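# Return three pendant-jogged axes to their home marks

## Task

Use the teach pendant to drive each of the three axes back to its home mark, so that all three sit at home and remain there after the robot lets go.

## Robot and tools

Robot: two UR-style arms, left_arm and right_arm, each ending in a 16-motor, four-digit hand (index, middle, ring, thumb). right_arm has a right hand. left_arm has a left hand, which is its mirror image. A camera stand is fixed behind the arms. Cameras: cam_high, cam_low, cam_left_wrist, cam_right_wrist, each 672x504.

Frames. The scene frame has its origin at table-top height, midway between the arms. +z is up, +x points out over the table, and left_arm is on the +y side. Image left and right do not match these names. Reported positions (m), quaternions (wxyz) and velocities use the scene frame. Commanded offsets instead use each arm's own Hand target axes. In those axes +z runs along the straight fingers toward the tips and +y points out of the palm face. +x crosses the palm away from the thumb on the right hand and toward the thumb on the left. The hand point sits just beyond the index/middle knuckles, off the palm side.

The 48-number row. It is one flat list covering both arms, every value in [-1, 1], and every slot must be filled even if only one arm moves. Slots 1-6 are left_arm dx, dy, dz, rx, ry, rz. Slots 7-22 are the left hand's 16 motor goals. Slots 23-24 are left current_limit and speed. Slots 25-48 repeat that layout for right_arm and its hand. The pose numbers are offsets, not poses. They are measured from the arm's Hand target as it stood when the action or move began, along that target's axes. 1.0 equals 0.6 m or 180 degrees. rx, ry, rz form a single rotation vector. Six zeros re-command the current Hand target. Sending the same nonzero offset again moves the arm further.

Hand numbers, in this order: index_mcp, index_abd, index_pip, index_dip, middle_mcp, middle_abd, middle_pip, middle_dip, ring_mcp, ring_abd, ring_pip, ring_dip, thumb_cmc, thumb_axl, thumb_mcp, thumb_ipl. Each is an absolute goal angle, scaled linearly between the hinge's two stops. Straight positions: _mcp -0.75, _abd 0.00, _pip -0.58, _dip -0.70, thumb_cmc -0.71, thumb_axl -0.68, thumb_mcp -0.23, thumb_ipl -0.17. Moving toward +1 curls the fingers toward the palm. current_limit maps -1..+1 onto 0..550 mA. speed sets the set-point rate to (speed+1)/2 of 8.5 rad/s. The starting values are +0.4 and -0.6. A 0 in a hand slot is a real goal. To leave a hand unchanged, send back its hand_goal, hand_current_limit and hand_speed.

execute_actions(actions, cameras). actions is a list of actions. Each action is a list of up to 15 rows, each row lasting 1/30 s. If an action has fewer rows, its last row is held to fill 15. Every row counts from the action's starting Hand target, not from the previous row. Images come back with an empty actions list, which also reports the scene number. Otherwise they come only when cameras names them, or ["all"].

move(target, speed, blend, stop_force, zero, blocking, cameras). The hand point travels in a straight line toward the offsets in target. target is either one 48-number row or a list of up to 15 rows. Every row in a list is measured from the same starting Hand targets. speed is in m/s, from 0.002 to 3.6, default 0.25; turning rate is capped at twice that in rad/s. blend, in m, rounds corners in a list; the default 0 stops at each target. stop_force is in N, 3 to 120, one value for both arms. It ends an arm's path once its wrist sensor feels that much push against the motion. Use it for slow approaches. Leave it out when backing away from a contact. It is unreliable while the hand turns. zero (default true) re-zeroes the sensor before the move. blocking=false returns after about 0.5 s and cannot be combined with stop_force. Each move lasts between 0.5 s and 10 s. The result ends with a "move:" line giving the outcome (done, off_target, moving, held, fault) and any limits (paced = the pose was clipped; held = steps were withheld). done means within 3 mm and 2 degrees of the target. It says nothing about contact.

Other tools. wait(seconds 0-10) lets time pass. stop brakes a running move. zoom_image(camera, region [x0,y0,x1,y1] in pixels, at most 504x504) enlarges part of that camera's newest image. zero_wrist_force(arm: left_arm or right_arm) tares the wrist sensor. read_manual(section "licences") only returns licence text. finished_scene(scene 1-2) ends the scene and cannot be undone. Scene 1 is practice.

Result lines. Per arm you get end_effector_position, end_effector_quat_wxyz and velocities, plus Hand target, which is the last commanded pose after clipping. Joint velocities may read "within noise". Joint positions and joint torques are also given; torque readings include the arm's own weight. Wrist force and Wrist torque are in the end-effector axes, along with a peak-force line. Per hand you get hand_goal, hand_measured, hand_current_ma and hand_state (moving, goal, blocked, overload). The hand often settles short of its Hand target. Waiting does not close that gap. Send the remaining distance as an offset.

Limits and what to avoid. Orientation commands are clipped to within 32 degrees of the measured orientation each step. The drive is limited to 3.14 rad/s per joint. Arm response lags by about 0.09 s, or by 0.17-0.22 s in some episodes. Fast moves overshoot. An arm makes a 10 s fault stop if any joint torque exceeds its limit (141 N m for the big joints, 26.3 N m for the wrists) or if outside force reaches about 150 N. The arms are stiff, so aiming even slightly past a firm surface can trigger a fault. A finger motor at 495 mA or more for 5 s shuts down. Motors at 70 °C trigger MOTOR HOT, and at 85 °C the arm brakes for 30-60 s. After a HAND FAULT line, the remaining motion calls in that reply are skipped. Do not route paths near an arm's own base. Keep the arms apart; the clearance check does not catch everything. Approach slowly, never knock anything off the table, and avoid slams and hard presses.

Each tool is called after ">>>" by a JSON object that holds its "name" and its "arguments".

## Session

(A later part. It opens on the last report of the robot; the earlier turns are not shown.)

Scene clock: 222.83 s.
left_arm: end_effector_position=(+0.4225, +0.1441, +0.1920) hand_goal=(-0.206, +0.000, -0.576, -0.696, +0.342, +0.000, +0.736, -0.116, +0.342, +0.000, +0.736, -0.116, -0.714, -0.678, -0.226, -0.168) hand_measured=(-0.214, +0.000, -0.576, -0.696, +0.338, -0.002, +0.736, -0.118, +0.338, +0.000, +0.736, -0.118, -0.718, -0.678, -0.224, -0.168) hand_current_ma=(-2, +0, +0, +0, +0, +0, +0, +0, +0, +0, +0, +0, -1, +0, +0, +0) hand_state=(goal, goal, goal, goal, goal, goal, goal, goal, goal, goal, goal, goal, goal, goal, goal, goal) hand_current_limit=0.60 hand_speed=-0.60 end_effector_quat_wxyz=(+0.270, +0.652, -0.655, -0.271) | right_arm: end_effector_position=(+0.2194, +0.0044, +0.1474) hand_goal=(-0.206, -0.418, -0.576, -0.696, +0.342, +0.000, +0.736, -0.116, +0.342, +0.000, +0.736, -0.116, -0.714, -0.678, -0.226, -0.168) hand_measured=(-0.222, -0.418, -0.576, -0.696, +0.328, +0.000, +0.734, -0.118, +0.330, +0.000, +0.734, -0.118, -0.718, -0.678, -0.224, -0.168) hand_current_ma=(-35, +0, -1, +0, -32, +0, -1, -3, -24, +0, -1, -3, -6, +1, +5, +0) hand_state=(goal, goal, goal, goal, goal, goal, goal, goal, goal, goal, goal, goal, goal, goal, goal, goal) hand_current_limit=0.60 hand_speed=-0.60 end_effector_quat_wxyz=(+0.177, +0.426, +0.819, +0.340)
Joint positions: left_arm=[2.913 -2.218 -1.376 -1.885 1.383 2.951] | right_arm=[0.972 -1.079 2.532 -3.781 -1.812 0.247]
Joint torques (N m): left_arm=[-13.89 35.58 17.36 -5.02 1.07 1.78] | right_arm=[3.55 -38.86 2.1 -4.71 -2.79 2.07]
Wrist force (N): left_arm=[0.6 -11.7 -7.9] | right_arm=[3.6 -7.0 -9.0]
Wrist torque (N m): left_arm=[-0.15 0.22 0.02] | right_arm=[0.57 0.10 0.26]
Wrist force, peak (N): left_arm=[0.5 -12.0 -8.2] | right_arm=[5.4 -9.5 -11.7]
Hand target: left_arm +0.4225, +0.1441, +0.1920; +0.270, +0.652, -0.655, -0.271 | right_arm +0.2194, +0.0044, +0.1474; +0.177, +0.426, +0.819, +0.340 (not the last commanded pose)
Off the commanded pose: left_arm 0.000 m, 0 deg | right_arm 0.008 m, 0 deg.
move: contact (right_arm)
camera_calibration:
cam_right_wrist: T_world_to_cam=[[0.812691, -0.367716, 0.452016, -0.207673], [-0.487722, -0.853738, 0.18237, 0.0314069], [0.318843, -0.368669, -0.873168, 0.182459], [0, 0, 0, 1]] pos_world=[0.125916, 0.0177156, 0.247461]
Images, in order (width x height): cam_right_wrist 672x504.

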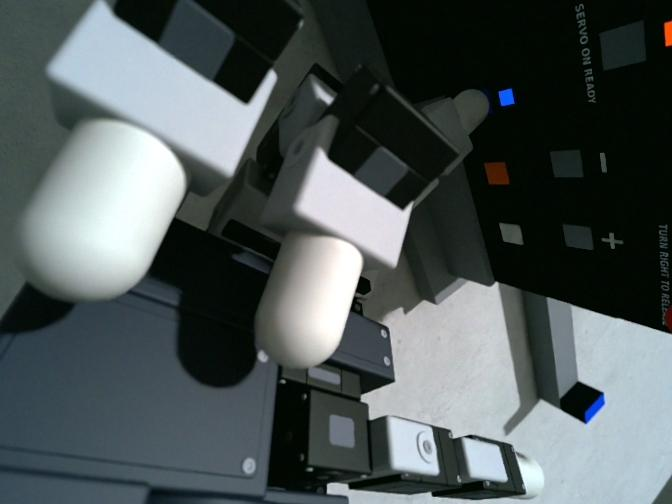

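>>> {"name": "move", "arguments": {"target": [[0,0,0,0,0,0, -0.2055, 0, -0.576, -0.696, 0.342, 0, 0.737, -0.116, 0.342, 0, 0.737, -0.116, -0.714, -0.678, -0.226, -0.168, 0.6, -0.6, 0.0115,-0.0116,-0.0116,0,0,0, -0.2055, -0.417, -0.576, -0.696, 0.342, 0, 0.737, -0.116, 0.342, 0, 0.737, -0.116, -0.714, -0.678, -0.226, -0.168, 0.6, -0.6],[0,0,0,0,0,0, -0.2055, 0, -0.576, -0.696, 0.342, 0, 0.737, -0.116, 0.342, 0, 0.737, -0.116, -0.714, -0.678, -0.226, -0.168, 0.6, -0.6, -0.0423,0.0157,-0.0923,0,0,0, -0.2055, -0.417, -0.576, -0.696, 0.342, 0, 0.737, -0.116, 0.342, 0, 0.737, -0.116, -0.714, -0.678, -0.226, -0.168, 0.6, -0.6],[0,0,0,0,0,0, -0.2055, 0, -0.576, -0.696, 0.342, 0, 0.737, -0.116, 0.342, 0, 0.737, -0.116, -0.714, -0.678, -0.226, -0.168, 0.6, -0.6, -0.051,0.0245,-0.0835,0,0,0, -0.2055, -0.417, -0.576, -0.696, 0.342, 0, 0.737, -0.116, 0.342, 0, 0.737, -0.116, -0.714, -0.678, -0.226, -0.168, 0.6, -0.6]], "speed": [0.04, 0.08, 0.04], "blend": [0.004, 0.004, 0]}}

>>> {"name": "move", "arguments": {"target": [0,0,0,0,0,0, -0.2055, 0, -0.576, -0.696, 0.342, 0, 0.737, -0.116, 0.342, 0, 0.737, -0.116, -0.714, -0.678, -0.226, -0.168, 0.6, -0.6, -0.0105,0.0106,0.0106,0,0,0, -0.2055, -0.417, -0.576, -0.696, 0.342, 0, 0.737, -0.116, 0.342, 0, 0.737, -0.116, -0.714, -0.678, -0.226, -0.168, 0.6, -0.6], "speed": 0.006, "stop_force": 10}}

>>> {"name": "wait", "arguments": {"seconds": 3.1}}

>>> {"name": "move", "arguments": {"target": [0,0,0,0,0,0, -0.2055, 0, -0.576, -0.696, 0.342, 0, 0.737, -0.116, 0.342, 0, 0.737, -0.116, -0.714, -0.678, -0.226, -0.168, 0.6, -0.6, 0.0043,-0.0043,-0.0043,0,0,0, -0.2055, -0.417, -0.576, -0.696, 0.342, 0, 0.737, -0.116, 0.342, 0, 0.737, -0.116, -0.714, -0.678, -0.226, -0.168, 0.6, -0.6], "speed": 0.02, "cameras": ["cam_low"]}}

>>> {"name": "zoom_image", "arguments": {"camera": "cam_low", "region": [260, 250, 360, 310]}}

>>> {"name": "zoom_image", "arguments": {"camera": "cam_low", "region": [390, 265, 450, 310]}}

Scene clock: 237.30 s.
left_arm: end_effector_position=(+0.4225, +0.1441, +0.1920) hand_goal=(-0.206, +0.000, -0.576, -0.696, +0.342, +0.000, +0.736, -0.116, +0.342, +0.000, +0.736, -0.116, -0.714, -0.678, -0.226, -0.168) hand_measured=(-0.214, +0.000, -0.576, -0.696, +0.338, -0.002, +0.736, -0.118, +0.338, +0.000, +0.736, -0.118, -0.718, -0.678, -0.224, -0.168) hand_current_ma=(-2, +0, +0, +0, +0, +0, +0, +0, +0, +0, +0, +0, -1, +0, +0, +0) hand_state=(goal, goal, goal, goal, goal, goal, goal, goal, goal, goal, goal, goal, goal, goal, goal, goal) hand_current_limit=0.60 hand_speed=-0.60 end_effector_quat_wxyz=(+0.270, +0.652, -0.655, -0.271) | right_arm: end_effector_position=(+0.2165, -0.0350, +0.1932) hand_goal=(-0.206, -0.418, -0.576, -0.696, +0.342, +0.000, +0.736, -0.116, +0.342, +0.000, +0.736, -0.116, -0.714, -0.678, -0.226, -0.168) hand_measured=(-0.222, -0.418, -0.576, -0.696, +0.328, +0.000, +0.734, -0.118, +0.330, +0.000, +0.734, -0.118, -0.718, -0.678, -0.224, -0.168) hand_current_ma=(-35, +0, -1, +0, -32, +0, -1, -3, -24, +0, -1, -3, -6, +1, +5, +0) hand_state=(goal, goal, goal, goal, goal, goal, goal, goal, goal, goal, goal, goal, goal, goal, goal, goal) hand_current_limit=0.60 hand_speed=-0.60 end_effector_quat_wxyz=(+0.177, +0.426, +0.819, +0.340) end_effector_velocity=(+0.000, +0.000, +0.000) end_effector_angular_velocity=(+0.002, +0.000, -0.003)
Joint positions: left_arm=[2.913 -2.218 -1.376 -1.885 1.383 2.951] | right_arm=[0.9 -1.31 2.636 -3.665 -1.761 0.193]
Joint velocities: left_arm=[within noise] | right_arm=[0.003 0 0 0 -0.003 0.005]
Joint torques (N m): left_arm=[-13.34 34.81 16.66 -5.12 0.92 1.71] | right_arm=[7.75 -32.15 1.85 -4.01 -1.84 2.25]
Wrist force (N): left_arm=[0.5 -11.9 -8.0] | right_arm=[-0.9 0.0 -1.5]
Wrist torque (N m): left_arm=[-0.18 0.24 0.01] | right_arm=[0.23 0.15 -0.11]
Wrist force, peak (N): left_arm=[0.4 -12.2 -8.2] | right_arm=[3.8 -7.1 -9.3]
Hand target: left_arm +0.4225, +0.1441, +0.1920; +0.270, +0.652, -0.655, -0.271 | right_arm +0.2165, -0.0351, +0.1932; +0.177, +0.426, +0.819, +0.340
Off the commanded pose: left_arm 0.000 m, 0 deg | right_arm 0.000 m, 0 deg.
move: done

Scene clock: 239.00 s.
left_arm: end_effector_position=(+0.4225, +0.1441, +0.1920) hand_goal=(-0.206, +0.000, -0.576, -0.696, +0.342, +0.000, +0.736, -0.116, +0.342, +0.000, +0.736, -0.116, -0.714, -0.678, -0.226, -0.168) hand_measured=(-0.214, +0.000, -0.576, -0.696, +0.338, -0.002, +0.736, -0.118, +0.338, +0.000, +0.736, -0.118, -0.718, -0.678, -0.224, -0.168) hand_current_ma=(-2, +0, +0, +0, +0, +0, +0, +0, +0, +0, +0, +0, -1, +0, +0, +0) hand_state=(goal, goal, goal, goal, goal, goal, goal, goal, goal, goal, goal, goal, goal, goal, goal, goal) hand_current_limit=0.60 hand_speed=-0.60 end_effector_quat_wxyz=(+0.270, +0.652, -0.655, -0.271) | right_arm: end_effector_position=(+0.2204, -0.0351, +0.1932) hand_goal=(-0.206, -0.418, -0.576, -0.696, +0.342, +0.000, +0.736, -0.116, +0.342, +0.000, +0.736, -0.116, -0.714, -0.678, -0.226, -0.168) hand_measured=(-0.222, -0.418, -0.576, -0.696, +0.328, +0.000, +0.734, -0.118, +0.330, +0.000, +0.734, -0.118, -0.718, -0.678, -0.224, -0.168) hand_current_ma=(-35, -1, -1, +0, -32, +0, -1, -3, -24, +0, -1, -3, -6, +1, +5, +0) hand_state=(goal, goal, goal, goal, goal, goal, goal, goal, goal, goal, goal, goal, goal, goal, goal, goal) hand_current_limit=0.60 hand_speed=-0.60 end_effector_quat_wxyz=(+0.177, +0.426, +0.819, +0.340)
Joint positions: left_arm=[2.913 -2.218 -1.376 -1.885 1.383 2.951] | right_arm=[0.889 -1.308 2.633 -3.665 -1.754 0.185]
Joint torques (N m): left_arm=[-14.16 35.32 16.46 -5.05 0.97 1.8] | right_arm=[4.48 -30.45 -1.44 -3.87 -2.67 2.25]
Wrist force (N): left_arm=[0.6 -11.9 -8.0] | right_arm=[4.0 -7.2 -9.1]
Wrist torque (N m): left_arm=[-0.16 0.23 0.01] | right_arm=[0.56 0.02 0.28]
Wrist force, peak (N): left_arm=[0.7 -12.1 -8.2] | right_arm=[5.2 -9.7 -12.0]
Hand target: left_arm +0.4225, +0.1441, +0.1920; +0.270, +0.652, -0.655, -0.271 | right_arm +0.2204, -0.0351, +0.1932; +0.177, +0.426, +0.819, +0.340 (not the last commanded pose)
Off the commanded pose: left_arm 0.000 m, 0 deg | right_arm 0.007 m, 0 deg.
move: contact (right_arm)

Scene clock: 242.10 s.
left_arm: end_effector_position=(+0.4225, +0.1441, +0.1920) hand_goal=(-0.206, +0.000, -0.576, -0.696, +0.342, +0.000, +0.736, -0.116, +0.342, +0.000, +0.736, -0.116, -0.714, -0.678, -0.226, -0.168) hand_measured=(-0.214, +0.000, -0.576, -0.696, +0.338, -0.002, +0.736, -0.118, +0.338, +0.000, +0.736, -0.118, -0.718, -0.678, -0.224, -0.168) hand_current_ma=(-2, +0, +0, +0, +0, +0, +0, +0, +0, +0, +0, +0, -1, +0, +0, +0) hand_state=(goal, goal, goal, goal, goal, goal, goal, goal, goal, goal, goal, goal, goal, goal, goal, goal) hand_current_limit=0.60 hand_speed=-0.60 end_effector_quat_wxyz=(+0.270, +0.652, -0.655, -0.271) | right_arm: end_effector_position=(+0.2204, -0.0351, +0.1932) hand_goal=(-0.206, -0.418, -0.576, -0.696, +0.342, +0.000, +0.736, -0.116, +0.342, +0.000, +0.736, -0.116, -0.714, -0.678, -0.226, -0.168) hand_measured=(-0.222, -0.418, -0.576, -0.696, +0.328, +0.000, +0.734, -0.118, +0.330, +0.000, +0.734, -0.118, -0.718, -0.678, -0.224, -0.168) hand_current_ma=(-35, -1, -1, +0, -32, +0, -1, -3, -24, +0, -1, -3, -6, +1, +5, +0) hand_state=(goal, goal, goal, goal, goal, goal, goal, goal, goal, goal, goal, goal, goal, goal, goal, goal) hand_current_limit=0.60 hand_speed=-0.60 end_effector_quat_wxyz=(+0.177, +0.426, +0.819, +0.340)
Joint positions: left_arm=[2.913 -2.218 -1.376 -1.885 1.383 2.951] | right_arm=[0.889 -1.308 2.633 -3.665 -1.754 0.185]
Joint torques (N m): left_arm=[-12.94 35.63 17.03 -4.91 0.84 1.85] | right_arm=[2.72 -31.63 -1.26 -1.92 -1.88 1.73]
Wrist force (N): left_arm=[0.7 -11.8 -8.2] | right_arm=[3.8 -6.9 -8.9]
Wrist torque (N m): left_arm=[-0.12 0.21 0.02] | right_arm=[0.58 0.05 0.27]
Wrist force, peak (N): left_arm=[0.5 -12.3 -8.3] | right_arm=[3.8 -7.2 -9.2]
Hand target: left_arm +0.4225, +0.1441, +0.1920; +0.270, +0.652, -0.655, -0.271 | right_arm +0.2204, -0.0351, +0.1932; +0.177, +0.426, +0.819, +0.340 (not the last commanded pose)
Off the commanded pose: left_arm 0.000 m, 0 deg | right_arm 0.007 m, 0 deg.
wait: 3.10 s; at rest by 0.17 s

Scene clock: 242.80 s.
left_arm: end_effector_position=(+0.4225, +0.1441, +0.1920) hand_goal=(-0.206, +0.000, -0.576, -0.696, +0.342, +0.000, +0.736, -0.116, +0.342, +0.000, +0.736, -0.116, -0.714, -0.678, -0.226, -0.168) hand_measured=(-0.214, +0.000, -0.576, -0.696, +0.338, -0.002, +0.736, -0.118, +0.338, +0.000, +0.736, -0.118, -0.718, -0.678, -0.224, -0.168) hand_current_ma=(-2, +0, +0, +0, +0, +0, +0, +0, +0, +0, +0, +0, -1, +0, +0, +0) hand_state=(goal, goal, goal, goal, goal, goal, goal, goal, goal, goal, goal, goal, goal, goal, goal, goal) hand_current_limit=0.60 hand_speed=-0.60 end_effector_quat_wxyz=(+0.270, +0.652, -0.655, -0.271) | right_arm: end_effector_position=(+0.2159, -0.0351, +0.1932) hand_goal=(-0.206, -0.418, -0.576, -0.696, +0.342, +0.000, +0.736, -0.116, +0.342, +0.000, +0.736, -0.116, -0.714, -0.678, -0.226, -0.168) hand_measured=(-0.222, -0.418, -0.576, -0.696, +0.328, +0.000, +0.734, -0.118, +0.330, +0.000, +0.734, -0.118, -0.718, -0.678, -0.224, -0.168) hand_current_ma=(-35, -1, -1, +0, -32, +0, -1, -3, -24, +0, -1, -3, -6, +1, +5, +0) hand_state=(goal, goal, goal, goal, goal, goal, goal, goal, goal, goal, goal, goal, goal, goal, goal, goal) hand_current_limit=0.60 hand_speed=-0.60 end_effector_quat_wxyz=(+0.177, +0.426, +0.819, +0.340)
Joint positions: left_arm=[2.913 -2.218 -1.376 -1.885 1.383 2.951] | right_arm=[0.901 -1.31 2.636 -3.665 -1.763 0.195]
Joint torques (N m): left_arm=[-12.65 35.4 16.5 -4.88 0.94 1.71] | right_arm=[-4.41 -27.75 -1.77 -1.18 -0.42 0.66]
Wrist force (N): left_arm=[0.3 -11.8 -7.9] | right_arm=[-0.9 -0.1 -1.7]
Wrist torque (N m): left_arm=[-0.16 0.26 -0.01] | right_arm=[0.24 0.17 -0.14]
Wrist force, peak (N): left_arm=[0.5 -12.2 -8.0] | right_arm=[3.7 -7.1 -8.9]
Hand target: left_arm +0.4225, +0.1441, +0.1920; +0.270, +0.652, -0.655, -0.271 | right_arm +0.2160, -0.0350, +0.1932; +0.177, +0.426, +0.819, +0.340
Off the commanded pose: left_arm 0.000 m, 0 deg | right_arm 0.000 m, 0 deg.
move: done
Images, in order (width x height): cam_low 672x504.

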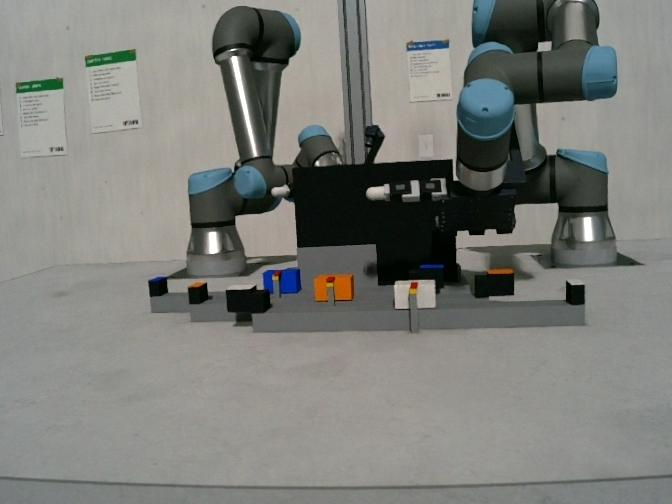

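Scaled by 5.040 from the camera's 672x504 image, which has a finer 960x720 frame.

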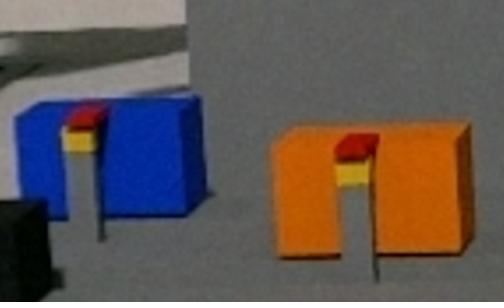

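Scaled by 8.400 from the camera's 672x504 image, which has a finer 960x720 frame.

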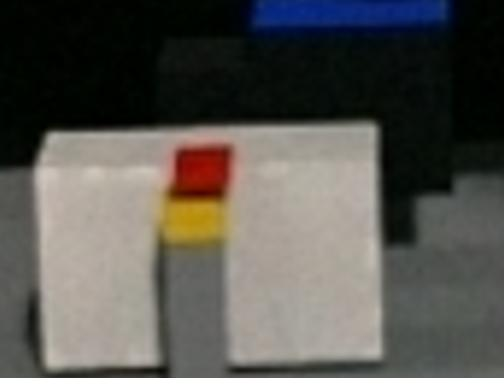

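>>> {"name": "move", "arguments": {"target": [0,-0.0354,-0.0354,0,0,0, -0.2055, 0, -0.576, -0.696, 0.342, 0, 0.737, -0.116, 0.342, 0, 0.737, -0.116, -0.714, -0.678, -0.226, -0.168, 0.6, -0.6, 0.0287,-0.029,-0.029,0,0,0, -0.2055, -0.417, -0.576, -0.696, 0.342, 0, 0.737, -0.116, 0.342, 0, 0.737, -0.116, -0.714, -0.678, -0.226, -0.168, 0.6, -0.6], "speed": 0.06, "cameras": ["cam_low"]}}

>>> {"name": "finished_scene", "arguments": {"scene": 2}}

Scene clock: 248.07 s.
left_arm: end_effector_position=(+0.4525, +0.1441, +0.1919) hand_goal=(-0.206, +0.000, -0.576, -0.696, +0.342, +0.000, +0.736, -0.116, +0.342, +0.000, +0.736, -0.116, -0.714, -0.678, -0.226, -0.168) hand_measured=(-0.214, +0.002, -0.576, -0.696, +0.338, -0.002, +0.736, -0.118, +0.338, +0.000, +0.736, -0.118, -0.718, -0.678, -0.224, -0.168) hand_current_ma=(-2, +0, +0, +0, +0, +0, +0, +0, -1, +0, +0, +0, -1, +0, +0, +0) hand_state=(goal, goal, goal, goal, goal, goal, goal, goal, goal, goal, goal, goal, goal, goal, goal, goal) hand_current_limit=0.60 hand_speed=-0.60 end_effector_quat_wxyz=(+0.270, +0.652, -0.655, -0.271) | right_arm: end_effector_position=(+0.1859, -0.0351, +0.1931) hand_goal=(-0.206, -0.418, -0.576, -0.696, +0.342, +0.000, +0.736, -0.116, +0.342, +0.000, +0.736, -0.116, -0.714, -0.678, -0.226, -0.168) hand_measured=(-0.222, -0.418, -0.576, -0.696, +0.328, +0.000, +0.734, -0.118, +0.330, +0.000, +0.734, -0.118, -0.718, -0.678, -0.224, -0.168) hand_current_ma=(-35, -1, -1, +0, -32, +0, -1, -3, -24, +0, -1, -3, -6, +1, +5, +0) hand_state=(goal, goal, goal, goal, goal, goal, goal, goal, goal, goal, goal, goal, goal, goal, goal, goal) hand_current_limit=0.60 hand_speed=-0.60 end_effector_quat_wxyz=(+0.177, +0.426, +0.819, +0.340)
Joint positions: left_arm=[2.924 -2.279 -1.269 -1.933 1.391 2.959] | right_arm=[0.989 -1.324 2.655 -3.655 -1.823 0.26]
Joint torques (N m): left_arm=[-10.54 59.91 21.5 3.55 -1.46 -1.44] | right_arm=[-1.84 -14.17 -18.29 -4.73 0.5 -1.99]
Wrist force (N): left_arm=[0.7 -0.5 1.6] | right_arm=[-0.9 0.0 -1.6]
Wrist torque (N m): left_arm=[-0.32 0.04 0.01] | right_arm=[0.26 0.16 -0.04]
Wrist force, peak (N): left_arm=[0.6 -12.0 -8.4] | right_arm=[-0.9 0.0 -2.0]
Hand target: left_arm +0.4525, +0.1440, +0.1920; +0.270, +0.652, -0.655, -0.271 | right_arm +0.1859, -0.0351, +0.1931; +0.177, +0.426, +0.819, +0.340
Off the commanded pose: left_arm 0.000 m, 0 deg | right_arm 0.000 m, 0 deg.
move: done
Images, in order (width x height): cam_low 672x504.

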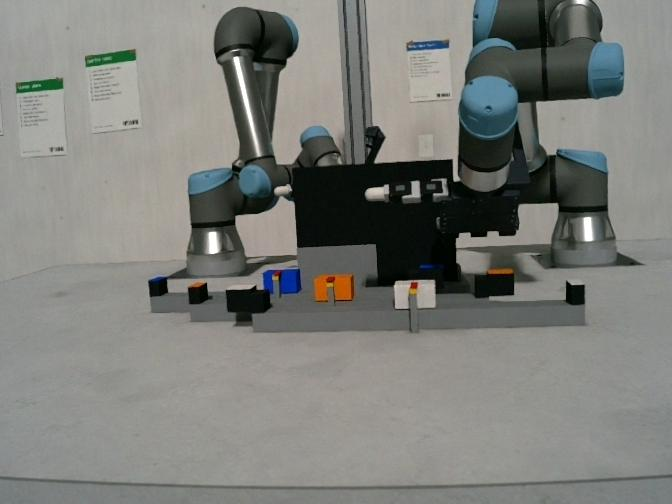

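The scene is finished: the task was done.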